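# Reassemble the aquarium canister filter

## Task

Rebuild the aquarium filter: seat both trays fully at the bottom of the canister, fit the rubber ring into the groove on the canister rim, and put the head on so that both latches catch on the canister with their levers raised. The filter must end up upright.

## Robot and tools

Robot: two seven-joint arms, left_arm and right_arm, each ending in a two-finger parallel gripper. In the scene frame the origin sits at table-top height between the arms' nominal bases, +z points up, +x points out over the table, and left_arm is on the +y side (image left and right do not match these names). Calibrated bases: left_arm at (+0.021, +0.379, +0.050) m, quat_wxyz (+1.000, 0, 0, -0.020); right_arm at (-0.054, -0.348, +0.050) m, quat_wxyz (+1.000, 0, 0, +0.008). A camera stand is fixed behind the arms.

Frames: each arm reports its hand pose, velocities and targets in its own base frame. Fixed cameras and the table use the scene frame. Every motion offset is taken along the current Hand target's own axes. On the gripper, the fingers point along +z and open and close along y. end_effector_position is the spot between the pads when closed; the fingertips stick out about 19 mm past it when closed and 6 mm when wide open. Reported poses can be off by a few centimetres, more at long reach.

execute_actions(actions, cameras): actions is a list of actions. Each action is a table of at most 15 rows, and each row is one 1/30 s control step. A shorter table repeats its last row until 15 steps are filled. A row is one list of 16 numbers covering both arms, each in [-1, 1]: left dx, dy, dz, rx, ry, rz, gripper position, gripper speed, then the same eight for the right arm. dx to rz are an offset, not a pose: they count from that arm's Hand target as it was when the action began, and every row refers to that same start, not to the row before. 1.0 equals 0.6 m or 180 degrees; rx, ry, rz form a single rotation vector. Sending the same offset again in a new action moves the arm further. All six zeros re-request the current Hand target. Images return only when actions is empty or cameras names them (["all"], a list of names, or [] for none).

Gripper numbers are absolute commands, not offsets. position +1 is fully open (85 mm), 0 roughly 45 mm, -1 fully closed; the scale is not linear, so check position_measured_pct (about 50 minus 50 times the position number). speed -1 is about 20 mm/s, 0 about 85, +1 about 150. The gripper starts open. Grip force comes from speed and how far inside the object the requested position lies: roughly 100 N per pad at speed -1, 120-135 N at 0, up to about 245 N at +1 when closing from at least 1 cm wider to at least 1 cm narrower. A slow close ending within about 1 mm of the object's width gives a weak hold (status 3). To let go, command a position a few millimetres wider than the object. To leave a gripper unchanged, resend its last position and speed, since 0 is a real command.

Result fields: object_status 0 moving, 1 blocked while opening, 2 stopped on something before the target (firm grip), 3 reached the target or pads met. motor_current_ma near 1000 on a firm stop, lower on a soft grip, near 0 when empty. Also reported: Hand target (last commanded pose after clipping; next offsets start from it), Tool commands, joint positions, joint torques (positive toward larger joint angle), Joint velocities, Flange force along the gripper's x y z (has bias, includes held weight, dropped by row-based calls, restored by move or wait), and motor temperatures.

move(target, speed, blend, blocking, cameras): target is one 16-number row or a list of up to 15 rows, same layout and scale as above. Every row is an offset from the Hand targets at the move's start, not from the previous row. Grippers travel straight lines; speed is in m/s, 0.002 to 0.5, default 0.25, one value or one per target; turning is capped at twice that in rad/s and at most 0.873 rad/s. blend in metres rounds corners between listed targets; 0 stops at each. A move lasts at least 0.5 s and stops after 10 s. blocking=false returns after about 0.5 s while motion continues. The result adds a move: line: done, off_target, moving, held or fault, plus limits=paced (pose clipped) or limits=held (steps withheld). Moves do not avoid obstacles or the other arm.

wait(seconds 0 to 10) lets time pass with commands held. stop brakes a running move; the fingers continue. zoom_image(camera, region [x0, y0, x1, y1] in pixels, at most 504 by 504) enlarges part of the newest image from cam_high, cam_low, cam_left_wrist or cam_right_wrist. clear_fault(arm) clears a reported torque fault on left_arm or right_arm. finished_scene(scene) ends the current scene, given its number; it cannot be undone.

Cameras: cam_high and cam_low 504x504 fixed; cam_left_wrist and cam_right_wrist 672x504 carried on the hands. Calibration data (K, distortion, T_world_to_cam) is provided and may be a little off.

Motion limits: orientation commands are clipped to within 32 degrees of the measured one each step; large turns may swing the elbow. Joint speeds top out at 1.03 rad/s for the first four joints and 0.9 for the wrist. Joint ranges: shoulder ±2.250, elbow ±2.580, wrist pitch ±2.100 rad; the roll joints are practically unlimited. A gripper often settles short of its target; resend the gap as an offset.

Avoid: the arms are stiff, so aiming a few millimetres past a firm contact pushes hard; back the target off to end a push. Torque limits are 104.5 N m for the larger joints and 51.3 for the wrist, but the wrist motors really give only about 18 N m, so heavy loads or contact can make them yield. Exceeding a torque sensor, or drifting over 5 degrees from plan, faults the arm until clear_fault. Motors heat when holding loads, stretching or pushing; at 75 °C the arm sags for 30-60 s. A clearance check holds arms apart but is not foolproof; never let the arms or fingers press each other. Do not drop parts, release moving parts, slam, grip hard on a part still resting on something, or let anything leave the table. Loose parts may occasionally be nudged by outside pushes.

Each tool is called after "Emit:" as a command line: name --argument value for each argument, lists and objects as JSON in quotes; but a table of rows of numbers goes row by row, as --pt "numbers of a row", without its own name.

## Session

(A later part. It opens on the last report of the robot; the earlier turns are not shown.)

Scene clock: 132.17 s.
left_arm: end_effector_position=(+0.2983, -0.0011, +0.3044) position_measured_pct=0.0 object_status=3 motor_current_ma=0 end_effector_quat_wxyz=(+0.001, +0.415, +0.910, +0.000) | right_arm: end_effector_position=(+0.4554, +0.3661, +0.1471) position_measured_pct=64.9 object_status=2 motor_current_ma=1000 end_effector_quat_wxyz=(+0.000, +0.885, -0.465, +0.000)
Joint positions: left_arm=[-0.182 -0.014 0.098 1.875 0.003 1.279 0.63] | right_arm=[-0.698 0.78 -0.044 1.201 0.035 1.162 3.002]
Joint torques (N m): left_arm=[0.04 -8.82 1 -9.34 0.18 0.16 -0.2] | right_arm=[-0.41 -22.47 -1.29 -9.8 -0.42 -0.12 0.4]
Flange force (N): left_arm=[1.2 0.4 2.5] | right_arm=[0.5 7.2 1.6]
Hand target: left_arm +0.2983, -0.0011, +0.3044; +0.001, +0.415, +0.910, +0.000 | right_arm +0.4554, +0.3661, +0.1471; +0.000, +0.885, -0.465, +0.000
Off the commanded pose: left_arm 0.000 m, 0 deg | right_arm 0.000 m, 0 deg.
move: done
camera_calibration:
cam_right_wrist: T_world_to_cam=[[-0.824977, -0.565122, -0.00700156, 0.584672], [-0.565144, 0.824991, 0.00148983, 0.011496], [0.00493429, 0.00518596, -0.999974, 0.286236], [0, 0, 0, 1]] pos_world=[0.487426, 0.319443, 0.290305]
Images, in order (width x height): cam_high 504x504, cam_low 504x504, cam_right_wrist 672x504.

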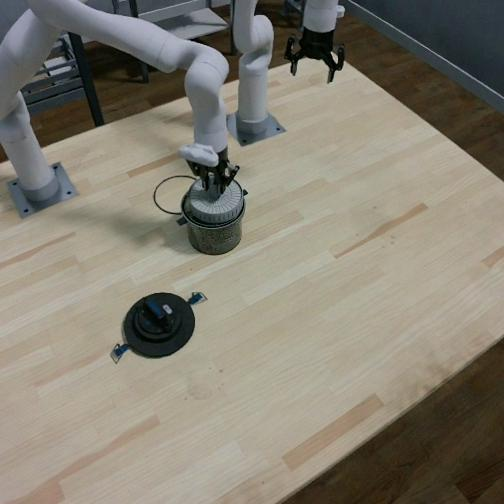

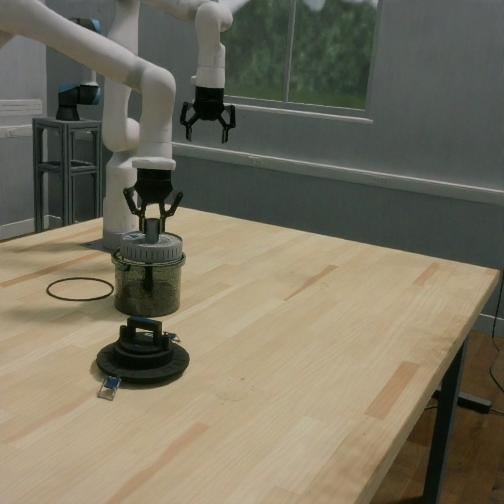

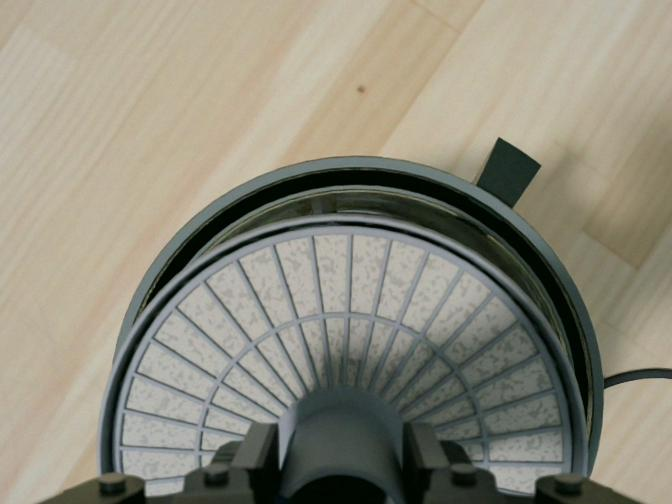

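Emit:
move --target '[0,0,0,0,0,0,1,-0.5,0,0.0045,0,0,0,0,-0.6,-1]' --speed 0.01 --cameras '["cam_low","cam_high","cam_right_wrist"]'

Emit:
zoom_image --camera "cam_low" --region '[110, 220, 190, 280]'

Emit:
zoom_image --camera "cam_high" --region '[175, 165, 255, 245]'

Scene clock: 133.53 s.
left_arm: end_effector_position=(+0.2983, -0.0011, +0.3044) position_measured_pct=0.0 object_status=3 motor_current_ma=0 end_effector_quat_wxyz=(+0.001, +0.415, +0.910, +0.000) | right_arm: end_effector_position=(+0.4532, +0.3646, +0.1471) position_measured_pct=64.9 object_status=2 motor_current_ma=1000 end_effector_quat_wxyz=(+0.000, +0.885, -0.465, +0.000)
Joint positions: left_arm=[-0.182 -0.014 0.098 1.875 0.003 1.279 0.63] | right_arm=[-0.698 0.774 -0.045 1.214 0.035 1.156 3.002]
Joint torques (N m): left_arm=[0.05 -8.8 1.02 -9.4 0.19 0.17 -0.26] | right_arm=[-0.37 -22.47 -1.29 -9.7 -0.41 -0.13 0.41]
Flange force (N): left_arm=[1.2 0.2 2.6] | right_arm=[0.4 6.5 1.5]
Hand target: left_arm +0.2983, -0.0011, +0.3044; +0.001, +0.415, +0.910, +0.000 | right_arm +0.4532, +0.3646, +0.1471; +0.000, +0.885, -0.465, +0.000
Off the commanded pose: left_arm 0.000 m, 0 deg | right_arm 0.000 m, 0 deg.
move: done
camera_calibration:
cam_right_wrist: T_world_to_cam=[[-0.82493, -0.565191, -0.00700261, 0.582008], [-0.565213, 0.824944, 0.0014889, 0.011539], [0.00493525, 0.00518621, -0.999974, 0.286154], [0, 0, 0, 1]] pos_world=[0.485226, 0.317943, 0.290205]
Images, in order (width x height): cam_high 504x504, cam_low 504x504, cam_right_wrist 672x504.

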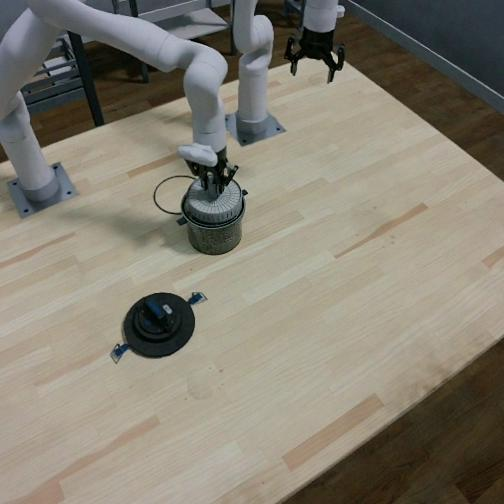

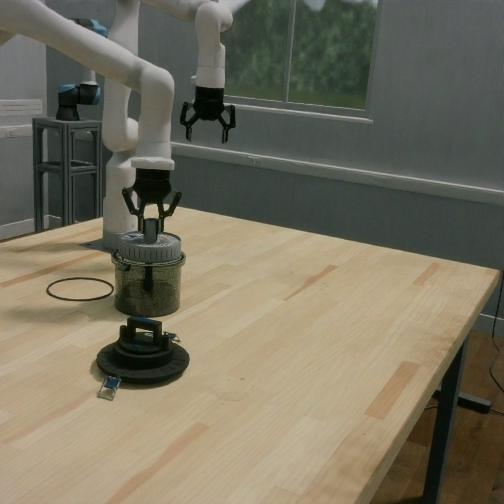

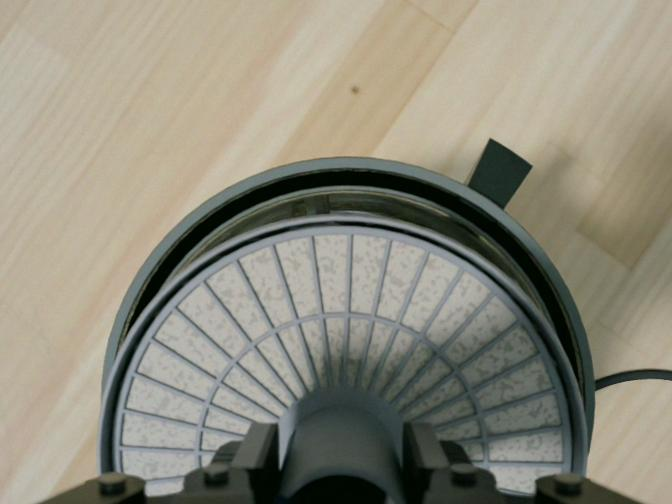

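Scaled by 6.300.

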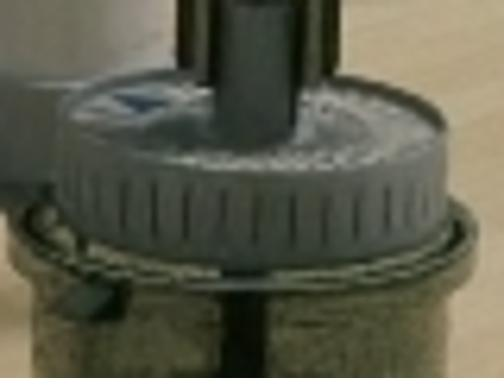

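Scaled by 6.300.

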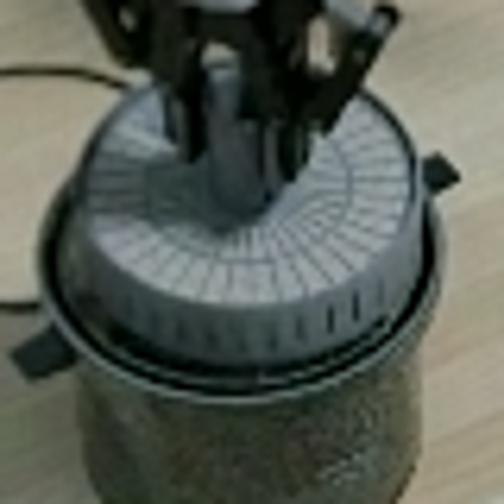

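Emit:
move --pt "0 0 0 0 0 0 1 -0.5 0.002 0.0018 0 0 0 0 -0.6 -1" --pt "0 0 0 0 0 0 1 -0.5 0.002 0.0018 0.005 0 0 0 -0.6 -1" --speed 0.01 --cameras '["cam_low","cam_high","cam_right_wrist"]'

Emit:
zoom_image --camera "cam_low" --region '[110, 220, 190, 280]'

Emit:
zoom_image --camera "cam_high" --region '[175, 165, 255, 245]'

Scene clock: 136.03 s.
left_arm: end_effector_position=(+0.2983, -0.0011, +0.3044) position_measured_pct=0.0 object_status=3 motor_current_ma=0 end_effector_quat_wxyz=(+0.001, +0.415, +0.910, +0.000) | right_arm: end_effector_position=(+0.4530, +0.3630, +0.1443) position_measured_pct=64.9 object_status=2 motor_current_ma=1000 end_effector_quat_wxyz=(+0.000, +0.885, -0.465, +0.000)
Joint positions: left_arm=[-0.182 -0.014 0.098 1.875 0.003 1.279 0.63] | right_arm=[-0.696 0.774 -0.045 1.223 0.035 1.146 3.003]
Joint torques (N m): left_arm=[0.09 -8.73 0.95 -9.34 0.16 0.13 -0.19] | right_arm=[-2.51 -9.33 -2.3 -3.85 -0.32 -0.06 0.43]
Flange force (N): left_arm=[1.3 0.2 2.3] | right_arm=[4.3 9.4 -20.0]
Hand target: left_arm +0.2983, -0.0011, +0.3044; +0.001, +0.415, +0.910, +0.000 | right_arm +0.4530, +0.3630, +0.1441; +0.000, +0.885, -0.465, +0.000
Off the commanded pose: left_arm 0.000 m, 0 deg | right_arm 0.000 m, 0 deg.
move: done
camera_calibration:
cam_right_wrist: T_world_to_cam=[[-0.824977, -0.565121, -0.00714055, 0.580904], [-0.565144, 0.824991, 0.00151579, 0.0127763], [0.00503428, 0.00528594, -0.999973, 0.283284], [0, 0, 0, 1]] pos_world=[0.485026, 0.316243, 0.287405]
Images, in order (width x height): cam_high 504x504, cam_low 504x504, cam_right_wrist 672x504.

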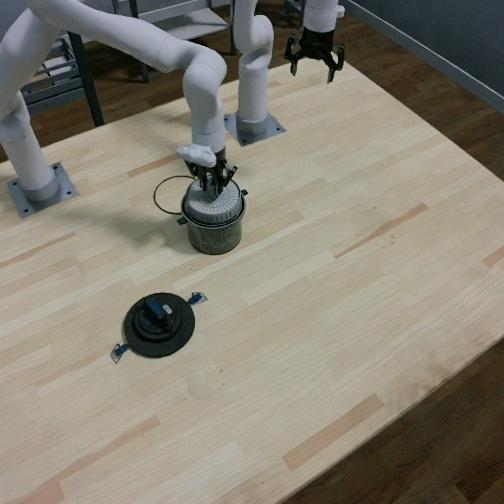

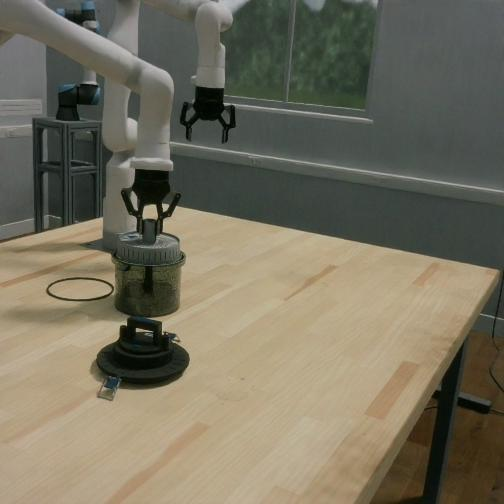

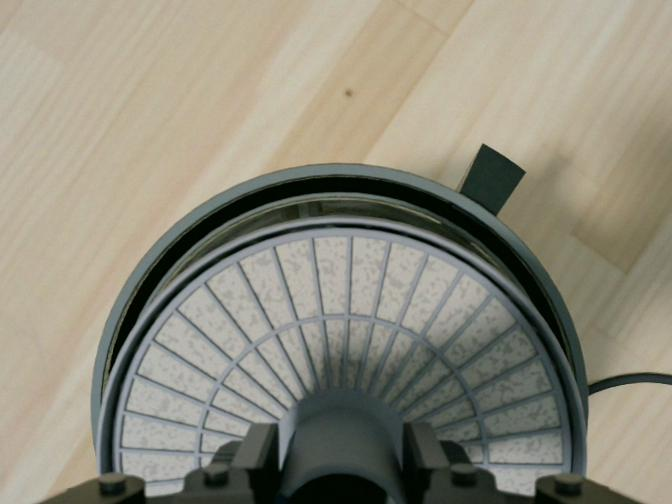

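Scaled by 6.300.

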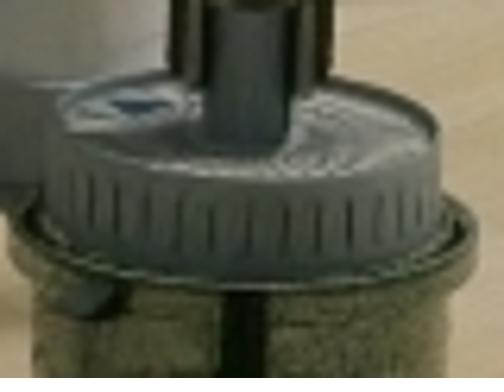

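Scaled by 6.300.

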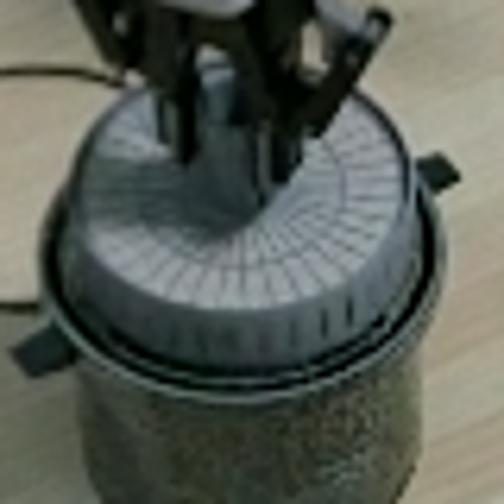

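Emit:
move --target '[0,0,0,0,0,0,1,-0.5,-0.002,-0.002,0.0005,0,0,0,-0.6,-1]' --speed 0.01 --cameras '[]'

Emit:
move --target '[0,0,0,0,0,0,1,-0.5,-0.002,-0.002,0.0005,0,0,0,-0.6,-1]' --speed 0.01 --cameras '["cam_low"]'

Emit:
zoom_image --camera "cam_low" --region '[110, 220, 190, 280]'

Scene clock: 139.30 s.
left_arm: end_effector_position=(+0.2983, -0.0011, +0.3044) position_measured_pct=0.0 object_status=3 motor_current_ma=0 end_effector_quat_wxyz=(+0.001, +0.415, +0.910, +0.000) | right_arm: end_effector_position=(+0.4533, +0.3646, +0.1438) position_measured_pct=64.9 object_status=2 motor_current_ma=1000 end_effector_quat_wxyz=(+0.000, +0.885, -0.465, +0.000)
Joint positions: left_arm=[-0.182 -0.014 0.098 1.875 0.003 1.279 0.63] | right_arm=[-0.698 0.777 -0.045 1.218 0.035 1.148 3.002]
Joint torques (N m): left_arm=[0.12 -8.79 0.98 -9.35 0.21 0.18 -0.19] | right_arm=[-3.64 -4.06 -3.16 -1.6 -0.67 -0.33 0.46]
Flange force (N): left_arm=[1.3 0.4 2.5] | right_arm=[6.3 10.3 -29.2]
Hand target: left_arm +0.2983, -0.0011, +0.3044; +0.001, +0.415, +0.910, +0.000 | right_arm +0.4533, +0.3646, +0.1438; +0.000, +0.885, -0.465, +0.000
Off the commanded pose: left_arm 0.000 m, 0 deg | right_arm 0.000 m, 0 deg.
move: done
No camera images: "cameras" was empty.

Scene clock: 140.00 s.
left_arm: end_effector_position=(+0.2983, -0.0011, +0.3044) position_measured_pct=0.0 object_status=3 motor_current_ma=0 end_effector_quat_wxyz=(+0.001, +0.415, +0.910, +0.000) | right_arm: end_effector_position=(+0.4536, +0.3663, +0.1435) position_measured_pct=64.9 object_status=2 motor_current_ma=1000 end_effector_quat_wxyz=(+0.000, +0.885, -0.465, +0.000)
Joint positions: left_arm=[-0.182 -0.014 0.098 1.875 0.003 1.279 0.63] | right_arm=[-0.7 0.781 -0.045 1.212 0.035 1.15 3]
Joint torques (N m): left_arm=[-0.06 -8.81 0.96 -9.39 0.21 0.15 -0.2] | right_arm=[-2.98 -3.11 -2.68 -2.7 -0.58 -1.51 0.29]
Flange force (N): left_arm=[1.1 0.2 2.5] | right_arm=[5.8 14.9 -31.6]
Hand target: left_arm +0.2983, -0.0011, +0.3044; +0.001, +0.415, +0.910, +0.000 | right_arm +0.4536, +0.3663, +0.1435; +0.000, +0.885, -0.465, +0.000
Off the commanded pose: left_arm 0.000 m, 0 deg | right_arm 0.000 m, 0 deg.
move: done
Images, in order (width x height): cam_low 504x504.

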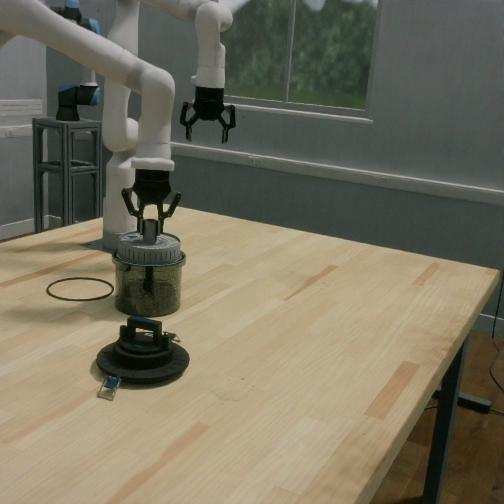

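Scaled by 6.300.

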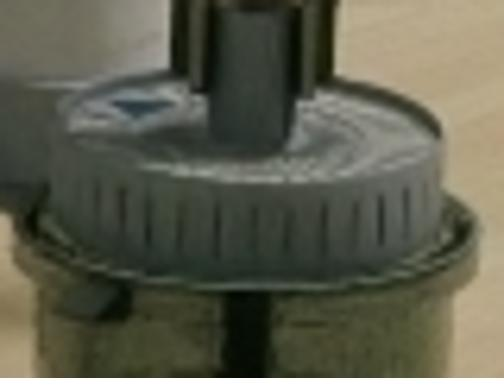

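Emit:
execute_actions --actions '[]' --cameras '["cam_high","cam_right_wrist"]'

Emit:
zoom_image --camera "cam_high" --region '[175, 175, 255, 235]'

Emit:
zoom_image --camera "cam_right_wrist" --region '[220, 140, 460, 240]'

Scene clock: 140.77 s.
left_arm: end_effector_position=(+0.2983, -0.0011, +0.3044) position_measured_pct=0.0 object_status=3 motor_current_ma=0 end_effector_quat_wxyz=(+0.001, +0.415, +0.910, +0.000) | right_arm: end_effector_position=(+0.4536, +0.3663, +0.1435) position_measured_pct=64.9 object_status=2 motor_current_ma=1000 end_effector_quat_wxyz=(+0.000, +0.885, -0.465, +0.000)
Joint positions: left_arm=[-0.182 -0.014 0.098 1.875 0.003 1.279 0.63] | right_arm=[-0.7 0.781 -0.045 1.212 0.035 1.15 3]
Joint velocities: within noise
Joint torques (N m): left_arm=[-0.03 -8.76 0.96 -9.34 0.19 0.16 -0.21] | right_arm=[-3 -3.24 -2.67 -2.6 -0.58 -1.51 0.31]
Motor temperatures (°C): left_arm=[38 35 32 36 38 42 49] | right_arm=[37 40 37 36 51 50 39]
Flange force (N): left_arm=[1.1 0.2 2.4] | right_arm=[5.7 14.2 -31.6]
Hand target: left_arm +0.2983, -0.0011, +0.3044; +0.001, +0.415, +0.910, +0.000 | right_arm +0.4536, +0.3663, +0.1435; +0.000, +0.885, -0.465, +0.000
Tool commands: left_gripper/position=+1.0 left_gripper/speed=-0.5 right_gripper/position=-0.6 right_gripper/speed=-1.0
Off the commanded pose: left_arm 0.000 m, 0 deg | right_arm 0.000 m, 0 deg.
camera_calibration:
cam_right_wrist: T_world_to_cam=[[-0.82493, -0.565192, -0.0069461, 0.583258], [-0.565213, 0.824944, 0.00140642, 0.0103918], [0.00493525, 0.00508623, -0.999975, 0.282575], [0, 0, 0, 1]] pos_world=[0.485626, 0.319643, 0.286605]
Images, in order (width x height): cam_high 504x504, cam_right_wrist 672x504.

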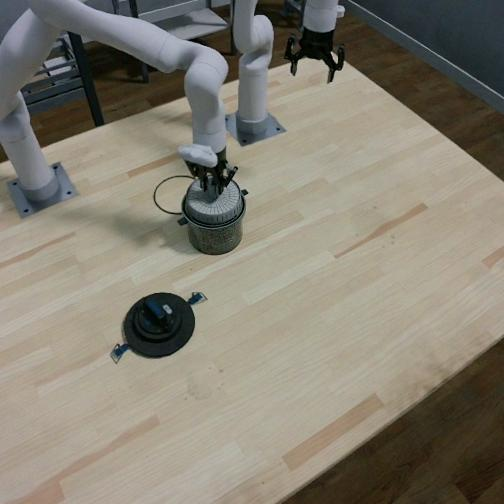

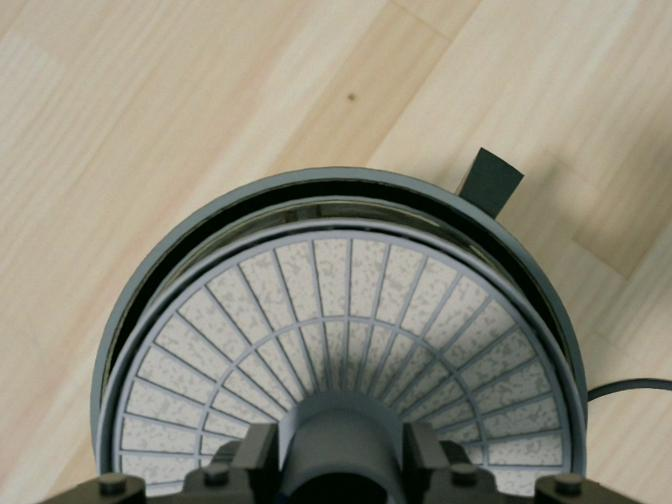

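Scaled by 6.300.

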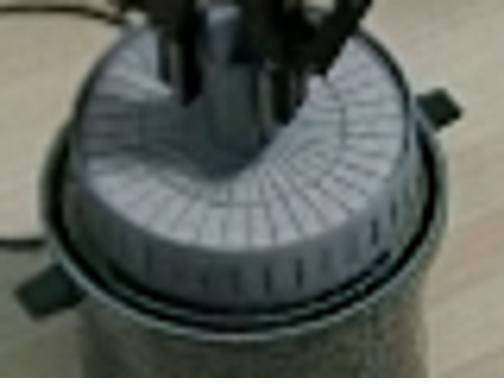

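Scaled by 2.100.

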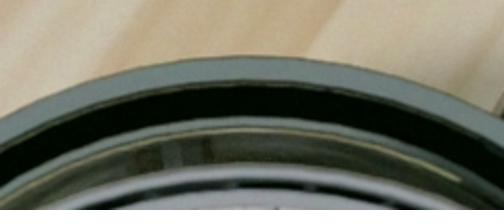

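Emit:
move --pt "0 0 0 0 0 0 1 -0.5 0 0 -0.0067 0 0 0 -0.6 -1" --pt "0 0 0 0 0 0 1 -0.5 -0.004 -0.002 -0.0067 0 0 0 -0.6 -1" --pt "0 0 0 0 0 0 1 -0.5 -0.004 -0.002 0 0 0 0 -0.6 -1" --speed 0.015 --cameras '["cam_low","cam_high","cam_right_wrist"]'

Emit:
zoom_image --camera "cam_high" --region '[175, 175, 255, 235]'

Emit:
zoom_image --camera "cam_low" --region '[110, 220, 190, 280]'

Scene clock: 143.53 s.
left_arm: end_effector_position=(+0.2983, -0.0011, +0.3044) position_measured_pct=0.0 object_status=3 motor_current_ma=0 end_effector_quat_wxyz=(+0.001, +0.415, +0.910, +0.000) | right_arm: end_effector_position=(+0.4533, +0.3690, +0.1438) position_measured_pct=64.9 object_status=2 motor_current_ma=1000 end_effector_quat_wxyz=(+0.000, +0.885, -0.465, +0.000)
Joint positions: left_arm=[-0.182 -0.014 0.098 1.875 0.003 1.279 0.63] | right_arm=[-0.704 0.784 -0.044 1.205 0.035 1.154 2.996]
Joint torques (N m): left_arm=[-0.02 -8.78 1.01 -9.37 0.22 0.14 -0.25] | right_arm=[-2.39 2.39 -2.39 0.92 -0.67 -0.09 0.38]
Flange force (N): left_arm=[1.1 0.1 2.5] | right_arm=[4.6 14.2 -38.8]
Hand target: left_arm +0.2983, -0.0011, +0.3044; +0.001, +0.415, +0.910, +0.000 | right_arm +0.4532, +0.3690, +0.1435; +0.000, +0.885, -0.465, +0.000
Off the commanded pose: left_arm 0.000 m, 0 deg | right_arm 0.000 m, 0 deg.
move: done
camera_calibration:
cam_right_wrist: T_world_to_cam=[[-0.824978, -0.565117, -0.007362, 0.584576], [-0.565141, 0.824993, 0.00148528, 0.00786423], [0.00523425, 0.00538589, -0.999972, 0.282621], [0, 0, 0, 1]] pos_world=[0.485227, 0.322344, 0.286905]
Images, in order (width x height): cam_high 504x504, cam_low 504x504, cam_right_wrist 672x504.

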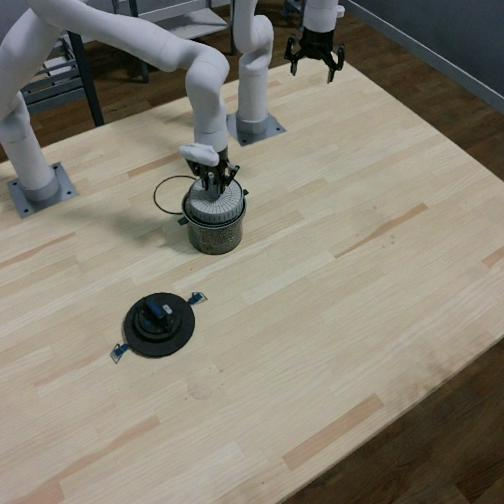

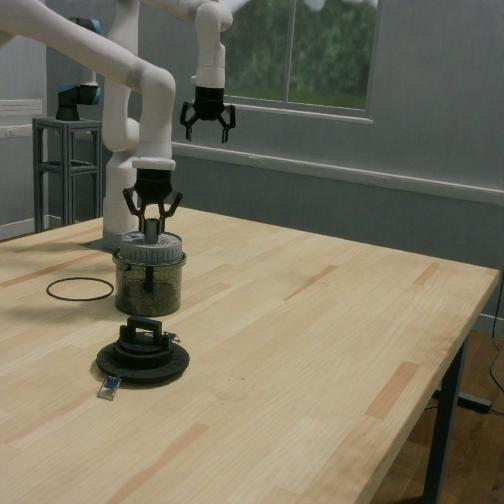

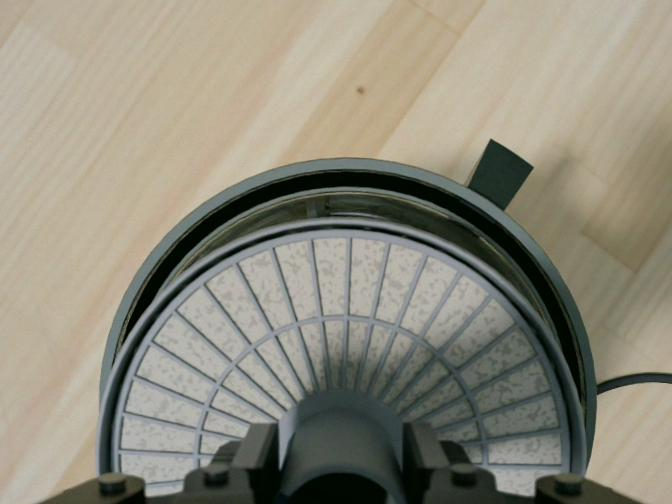

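Scaled by 6.300.

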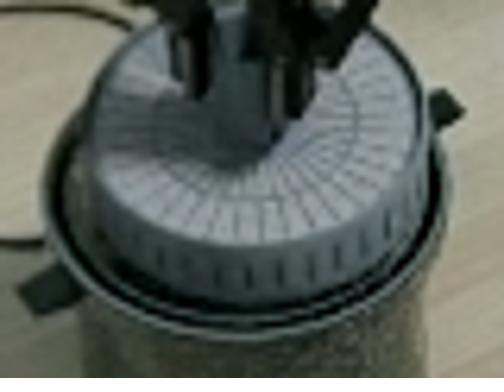

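Scaled by 6.300.

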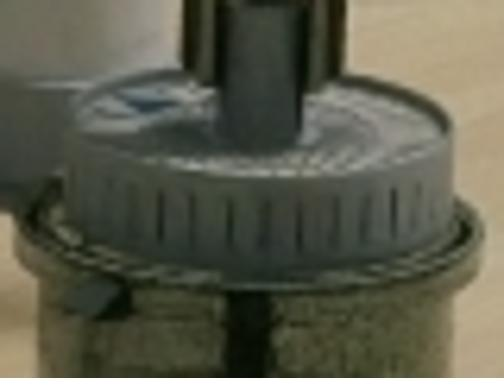

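Emit:
move --pt "0 0 0 0 0 0 1 -0.5 0 0 -0.006 0 0 0 -0.6 -1" --pt "0 0 0 0 0 0 1 -0.5 0.001 0.0015 -0.006 0 0 0 -0.6 -1" --pt "0 0 0 0 0 0 1 -0.5 0.001 0.0015 -0.002 0 0 0 -0.6 -1" --speed 0.01 --cameras '["cam_low","cam_high","cam_right_wrist"]'

Emit:
zoom_image --camera "cam_high" --region '[175, 175, 255, 235]'

Emit:
zoom_image --camera "cam_low" --region '[110, 220, 190, 280]'

Scene clock: 148.57 s.
left_arm: end_effector_position=(+0.2983, -0.0011, +0.3044) position_measured_pct=0.0 object_status=3 motor_current_ma=0 end_effector_quat_wxyz=(+0.001, +0.415, +0.910, +0.000) | right_arm: end_effector_position=(+0.4529, +0.3680, +0.1449) position_measured_pct=64.9 object_status=2 motor_current_ma=1000 end_effector_quat_wxyz=(+0.000, +0.885, -0.465, +0.000)
Joint positions: left_arm=[-0.182 -0.014 0.098 1.875 0.003 1.279 0.63] | right_arm=[-0.703 0.78 -0.044 1.208 0.035 1.154 2.997]
Joint torques (N m): left_arm=[-0.02 -8.78 1.03 -9.33 0.17 0.15 -0.21] | right_arm=[-1.25 -8.59 -1.59 -4.04 -0.32 -0.16 0.37]
Flange force (N): left_arm=[1.2 0.3 2.4] | right_arm=[2.5 12.1 -20.8]
Hand target: left_arm +0.2983, -0.0011, +0.3044; +0.001, +0.415, +0.910, +0.000 | right_arm +0.4528, +0.3679, +0.1447; +0.000, +0.885, -0.465, +0.000
Off the commanded pose: left_arm 0.000 m, 0 deg | right_arm 0.000 m, 0 deg.
move: done
camera_calibration:
cam_right_wrist: T_world_to_cam=[[-0.824931, -0.565188, -0.00722408, 0.583592], [-0.565211, 0.824945, 0.00145836, 0.00860119], [0.00513522, 0.00528617, -0.999973, 0.283809], [0, 0, 0, 1]] pos_world=[0.484827, 0.321243, 0.288005]
Images, in order (width x height): cam_high 504x504, cam_low 504x504, cam_right_wrist 672x504.

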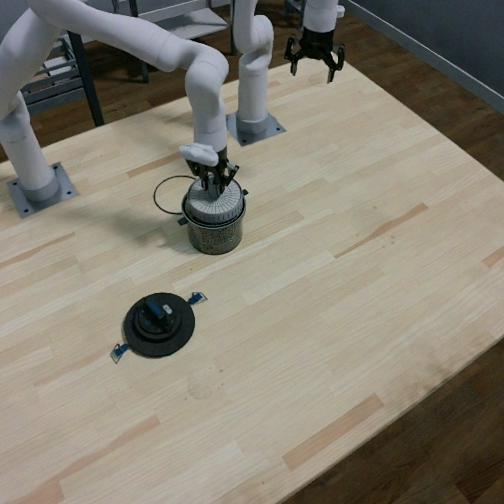

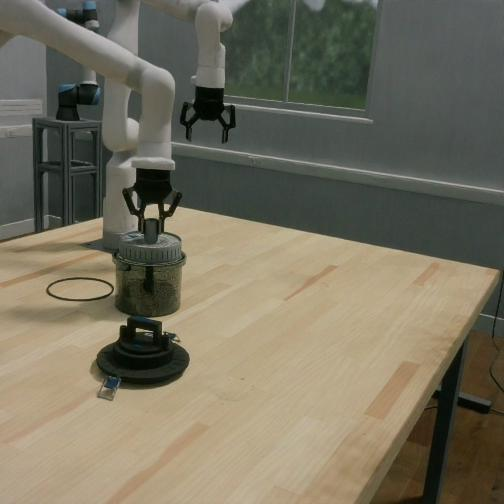

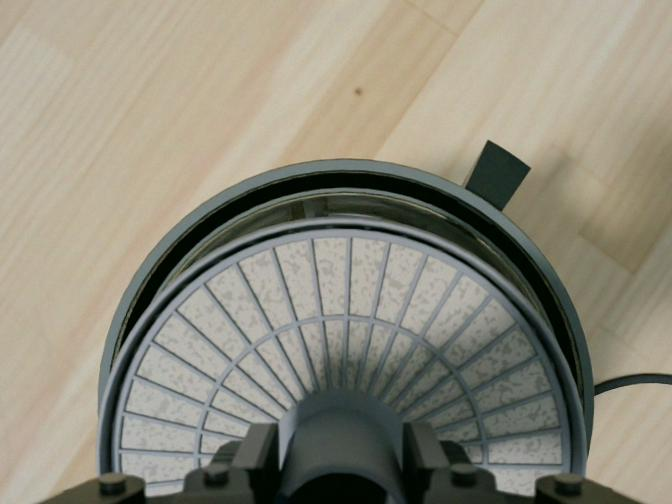

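Scaled by 6.300.

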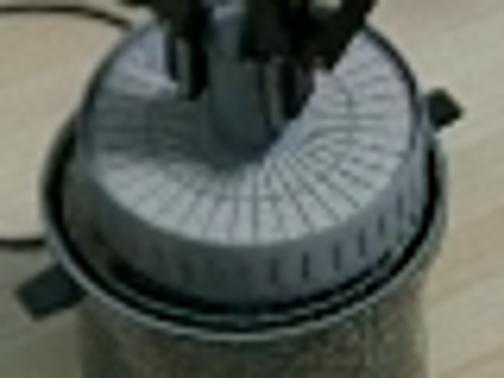

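Scaled by 6.300.

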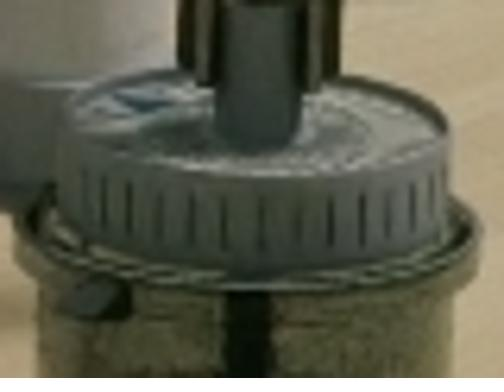

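Emit:
move --pt "0 0 0 0 0 0 1 -0.5 0 0 -0.005 0 0 0 -0.6 -1" --pt "0 0 0 0 0 0 1 -0.5 0.0015 0.0022 -0.005 0 0 0 -0.6 -1" --pt "0 0 0 0 0 0 1 -0.5 0.0015 0.0022 0.001 0 0 0 -0.6 -1" --speed 0.01 --cameras '["cam_low","cam_high","cam_right_wrist"]'

Emit:
zoom_image --camera "cam_high" --region '[175, 175, 255, 235]'

Emit:
zoom_image --camera "cam_low" --region '[110, 220, 190, 280]'

Scene clock: 150.93 s.
left_arm: end_effector_position=(+0.2983, -0.0011, +0.3044) position_measured_pct=0.0 object_status=3 motor_current_ma=0 end_effector_quat_wxyz=(+0.001, +0.415, +0.910, +0.000) | right_arm: end_effector_position=(+0.4523, +0.3665, +0.1443) position_measured_pct=64.9 object_status=2 motor_current_ma=1000 end_effector_quat_wxyz=(+0.000, +0.885, -0.465, +0.000)
Joint positions: left_arm=[-0.182 -0.014 0.098 1.875 0.003 1.279 0.63] | right_arm=[-0.701 0.778 -0.044 1.216 0.035 1.15 2.998]
Joint torques (N m): left_arm=[0.07 -8.85 1 -9.37 0.17 0.16 -0.21] | right_arm=[-2.76 -9.68 -2.69 -3.9 -0.49 -0.02 0.43]
Flange force (N): left_arm=[1.2 0.4 2.6] | right_arm=[4.7 8.9 -19.5]
Hand target: left_arm +0.2983, -0.0011, +0.3044; +0.001, +0.415, +0.910, +0.000 | right_arm +0.4522, +0.3665, +0.1441; +0.000, +0.885, -0.465, +0.000
Off the commanded pose: left_arm 0.000 m, 0 deg | right_arm 0.000 m, 0 deg.
move: done
camera_calibration:
cam_right_wrist: T_world_to_cam=[[-0.824977, -0.56512, -0.00722304, 0.582245], [-0.565143, 0.824992, 0.00145929, 0.00945227], [0.00513427, 0.00528593, -0.999973, 0.283221], [0, 0, 0, 1]] pos_world=[0.484227, 0.319743, 0.287405]
Images, in order (width x height): cam_high 504x504, cam_low 504x504, cam_right_wrist 672x504.

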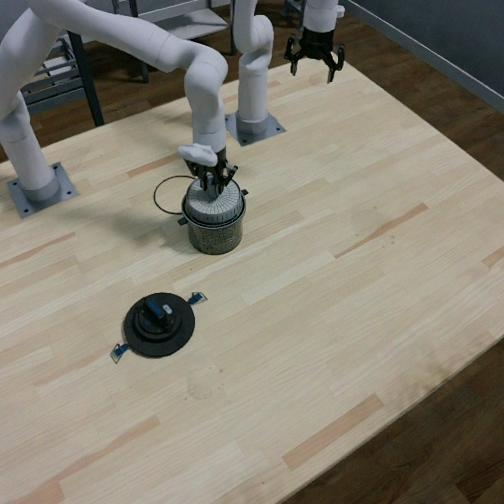

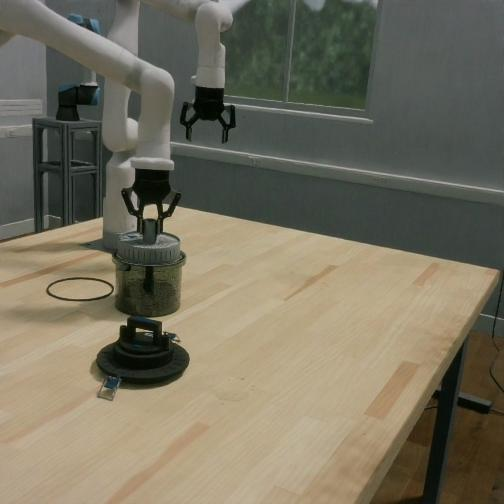

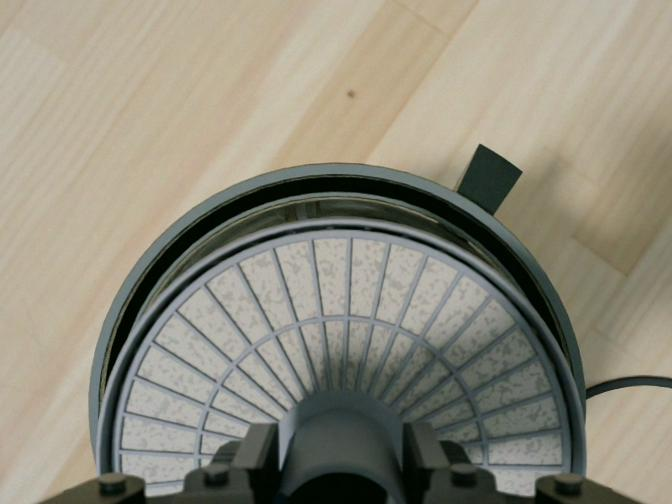

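Scaled by 6.300.

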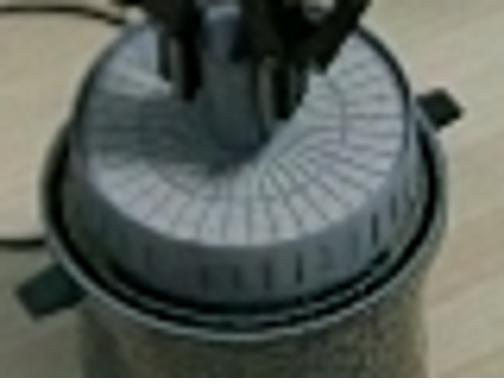

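Scaled by 6.300.

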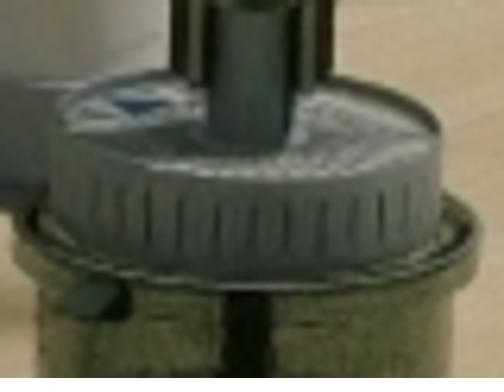

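Emit:
move --pt "0 0 0 0 0 0 1 -0.5 0 0 -0.1 0 0 0 -0.6 -1" --pt "0 0 0 0 0 0 1 -0.5 -0.22 0 -0.1 0 0 0 -0.6 -1" --speed '[0.05,0.12]' --cameras '["cam_low","cam_right_wrist"]'

Emit:
zoom_image --camera "cam_right_wrist" --region '[160, 0, 560, 300]'

Emit:
zoom_image --camera "cam_right_wrist" --region '[380, 120, 560, 300]'

Scene clock: 155.87 s.
left_arm: end_effector_position=(+0.2983, -0.0011, +0.3044) position_measured_pct=0.0 object_status=3 motor_current_ma=0 end_effector_quat_wxyz=(+0.001, +0.415, +0.910, +0.000) | right_arm: end_effector_position=(+0.3773, +0.4751, +0.2041) position_measured_pct=64.9 object_status=2 motor_current_ma=1000 end_effector_quat_wxyz=(+0.000, +0.885, -0.465, +0.000)
Joint positions: left_arm=[-0.182 -0.014 0.098 1.875 0.003 1.279 0.63] | right_arm=[-0.921 0.791 -0.046 0.989 0.033 1.363 2.786]
Joint torques (N m): left_arm=[0.05 -8.8 1.05 -9.39 0.15 0.15 -0.2] | right_arm=[-0.33 -23.24 -1.14 -10.81 -0.39 -0.26 0.5]
Flange force (N): left_arm=[1.4 0.3 2.5] | right_arm=[2.7 9.9 3.2]
Hand target: left_arm +0.2983, -0.0011, +0.3044; +0.001, +0.415, +0.910, +0.000 | right_arm +0.3773, +0.4752, +0.2041; +0.000, +0.885, -0.465, +0.000
Off the commanded pose: left_arm 0.000 m, 0 deg | right_arm 0.000 m, 0 deg.
move: done
camera_calibration:
cam_right_wrist: T_world_to_cam=[[-0.824977, -0.565122, -0.00700156, 0.582238], [-0.565144, 0.824991, 0.00148983, -0.122651], [0.00493429, 0.00518596, -0.999974, 0.342954], [0, 0, 0, 1]] pos_world=[0.409326, 0.428443, 0.347205]
Images, in order (width x height): cam_low 504x504, cam_right_wrist 672x504.

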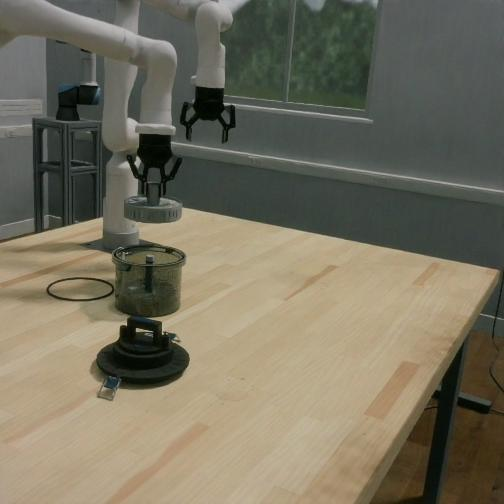

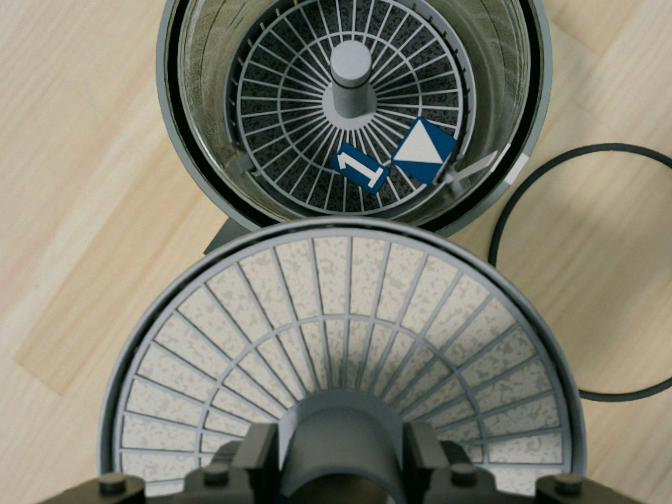

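Scaled by 1.260.

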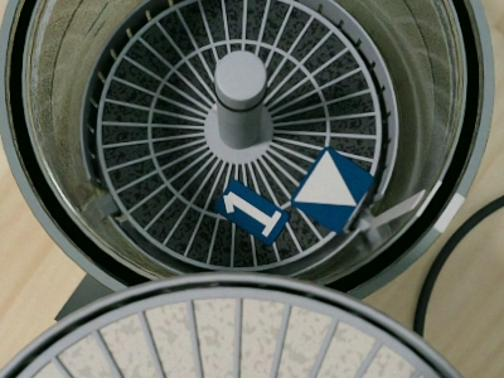

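Scaled by 2.800.

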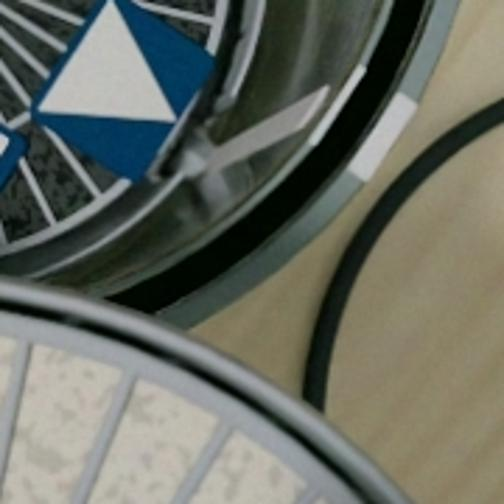

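Emit:
zoom_image --camera "cam_low" --region '[105, 190, 195, 280]'

Scaled by 5.600.

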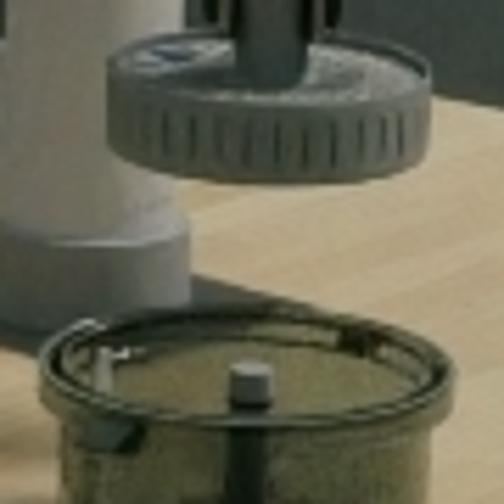

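Emit:
move --pt "0 0 0 0 0 0 1 -0.5 0.402 0.297 -0.277 0.394 -0.3075 0 -0.6 -1" --pt "-0.514 -0.317 -0.204 0.2436 -0.4558 0.2436 1 -0.5 0.402 0.297 -0.277 0.394 -0.3075 0 -0.6 -1" --speed 0.25 --cameras '["all"]'

Scene clock: 169.47 s.
left_arm: end_effector_position=(+0.3564, -0.3584, +0.4276) position_measured_pct=0.0 object_status=3 motor_current_ma=0 end_effector_quat_wxyz=(+0.430, +0.562, +0.428, -0.562) | right_arm: end_effector_position=(+0.3676, +0.1756, +0.3705) position_measured_pct=64.9 object_status=2 motor_current_ma=1000 end_effector_quat_wxyz=(+0.695, -0.627, +0.329, +0.126)
Joint positions: left_arm=[-0.11 0.552 0.271 1.81 1.37 1.577 -0.768] | right_arm=[0.423 0.453 -0.113 2.31 -1.536 1.53 5.238]
Joint torques (N m): left_arm=[-0.01 -16.63 4.06 -6.67 2.31 2.15 -0.2] | right_arm=[-0.4 -11.6 -2.99 -4.87 -1.61 3.04 0.43]
Flange force (N): left_arm=[2.2 -0.2 -0.6] | right_arm=[-4.2 1.6 -3.5]
Hand target: left_arm +0.3564, -0.3585, +0.4276; +0.430, +0.562, +0.428, -0.562 | right_arm +0.3676, +0.1756, +0.3705; +0.695, -0.627, +0.329, +0.126
Off the commanded pose: left_arm 0.000 m, 0 deg | right_arm 0.000 m, 0 deg.
move: done
camera_calibration:
cam_left_wrist: T_world_to_cam=[[0.972061, -0.234385, -0.0126663, -0.429647], [0.0149811, 0.00809842, 0.999855, -0.374784], [-0.234249, -0.97211, 0.0113835, -0.120386], [0, 0, 0, 1]] pos_world=[0.395058, -0.214696, 0.370658]
cam_right_wrist: T_world_to_cam=[[-0.587568, 0.191172, -0.786268, 0.474798], [-0.750508, 0.234496, 0.617859, 0.0621603], [0.302494, 0.953134, 0.00569397, -0.137477], [0, 0, 0, 1]] pos_world=[0.367214, 0.0256893, 0.335695]

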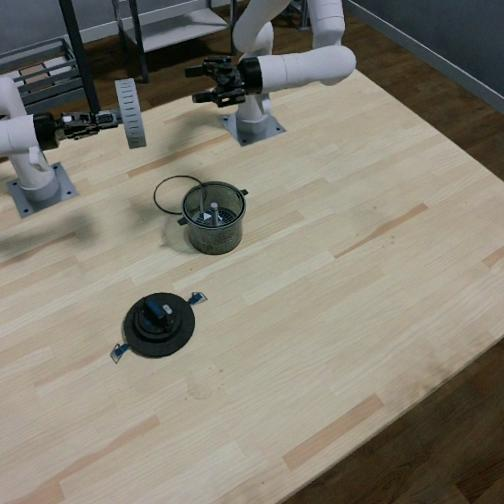

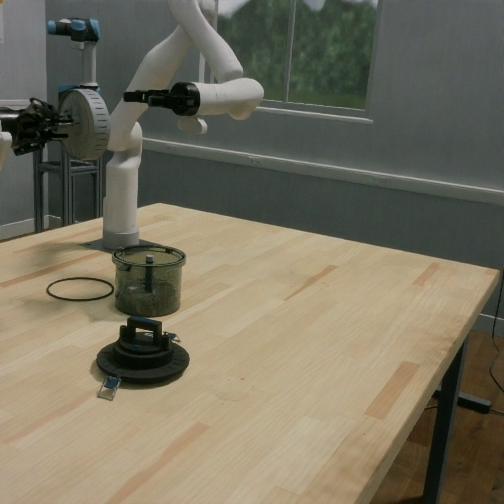

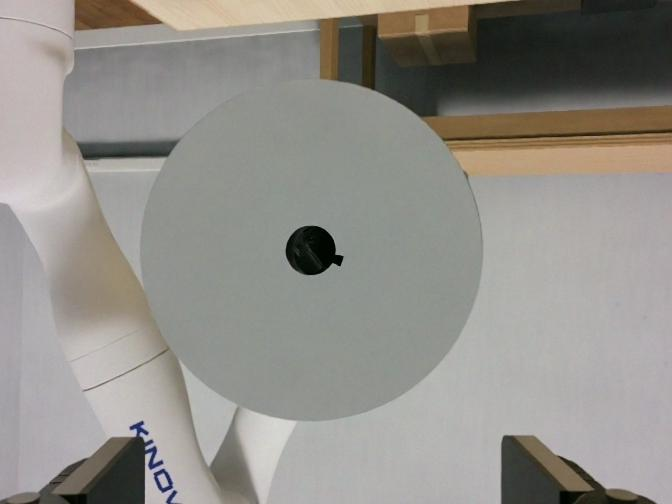

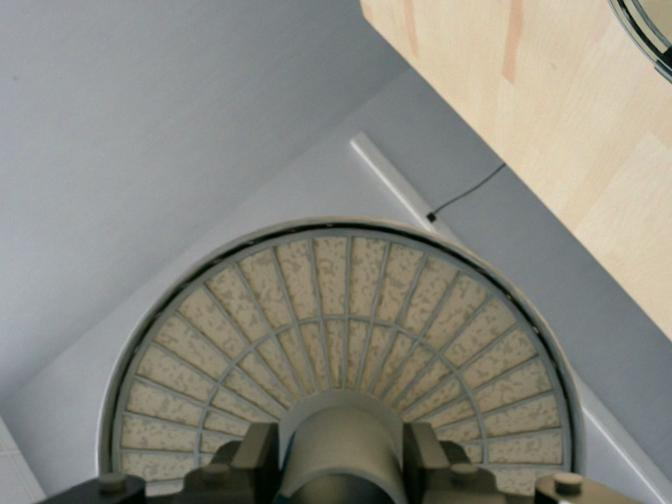

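Emit:
zoom_image --camera "cam_left_wrist" --region '[260, 200, 370, 300]'

Emit:
zoom_image --camera "cam_high" --region '[180, 175, 250, 235]'

Emit:
zoom_image --camera "cam_low" --region '[105, 235, 195, 325]'

Scaled by 4.582.

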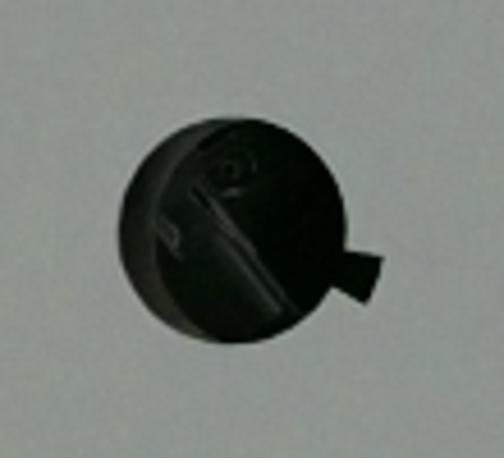

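Scaled by 7.200.

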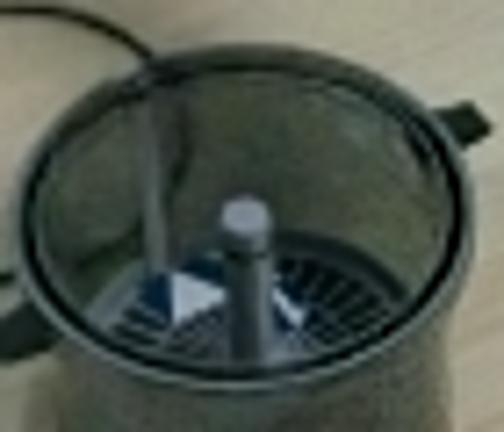

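Scaled by 5.600.

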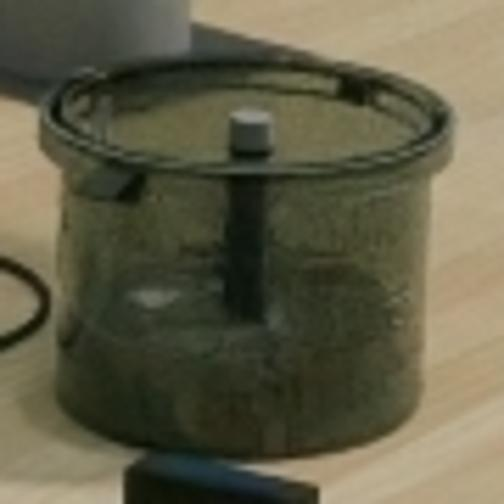

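Emit:
move --pt "0 0 0 0 0 0 1 -0.5 0 0 -0.2 0 0 0 -0.6 -1" --speed 0.25 --cameras '[]'

Scene clock: 174.70 s.
left_arm: end_effector_position=(+0.3564, -0.3585, +0.4276) position_measured_pct=0.0 object_status=3 motor_current_ma=0 end_effector_quat_wxyz=(+0.430, +0.562, +0.428, -0.562) | right_arm: end_effector_position=(+0.3317, +0.0611, +0.3707) position_measured_pct=64.9 object_status=2 motor_current_ma=1000 end_effector_quat_wxyz=(+0.695, -0.627, +0.329, +0.126)
Joint positions: left_arm=[-0.11 0.552 0.272 1.81 1.37 1.577 -0.768] | right_arm=[0.692 0.495 0.02 2.203 -1.204 1.747 5.212]
Joint torques (N m): left_arm=[-0.01 -16.32 3.95 -6.75 2.33 2.13 -0.22] | right_arm=[-0.81 -12.07 -2.57 -4.19 -1.71 2.79 0.43]
Flange force (N): left_arm=[1.6 -1.0 -0.6] | right_arm=[-5.2 2.7 -2.1]
Hand target: left_arm +0.3564, -0.3585, +0.4276; +0.430, +0.562, +0.428, -0.562 | right_arm +0.3317, +0.0611, +0.3707; +0.695, -0.627, +0.329, +0.126
Off the commanded pose: left_arm 0.000 m, 0 deg | right_arm 0.000 m, 0 deg.
move: done
No camera images: "cameras" was empty.


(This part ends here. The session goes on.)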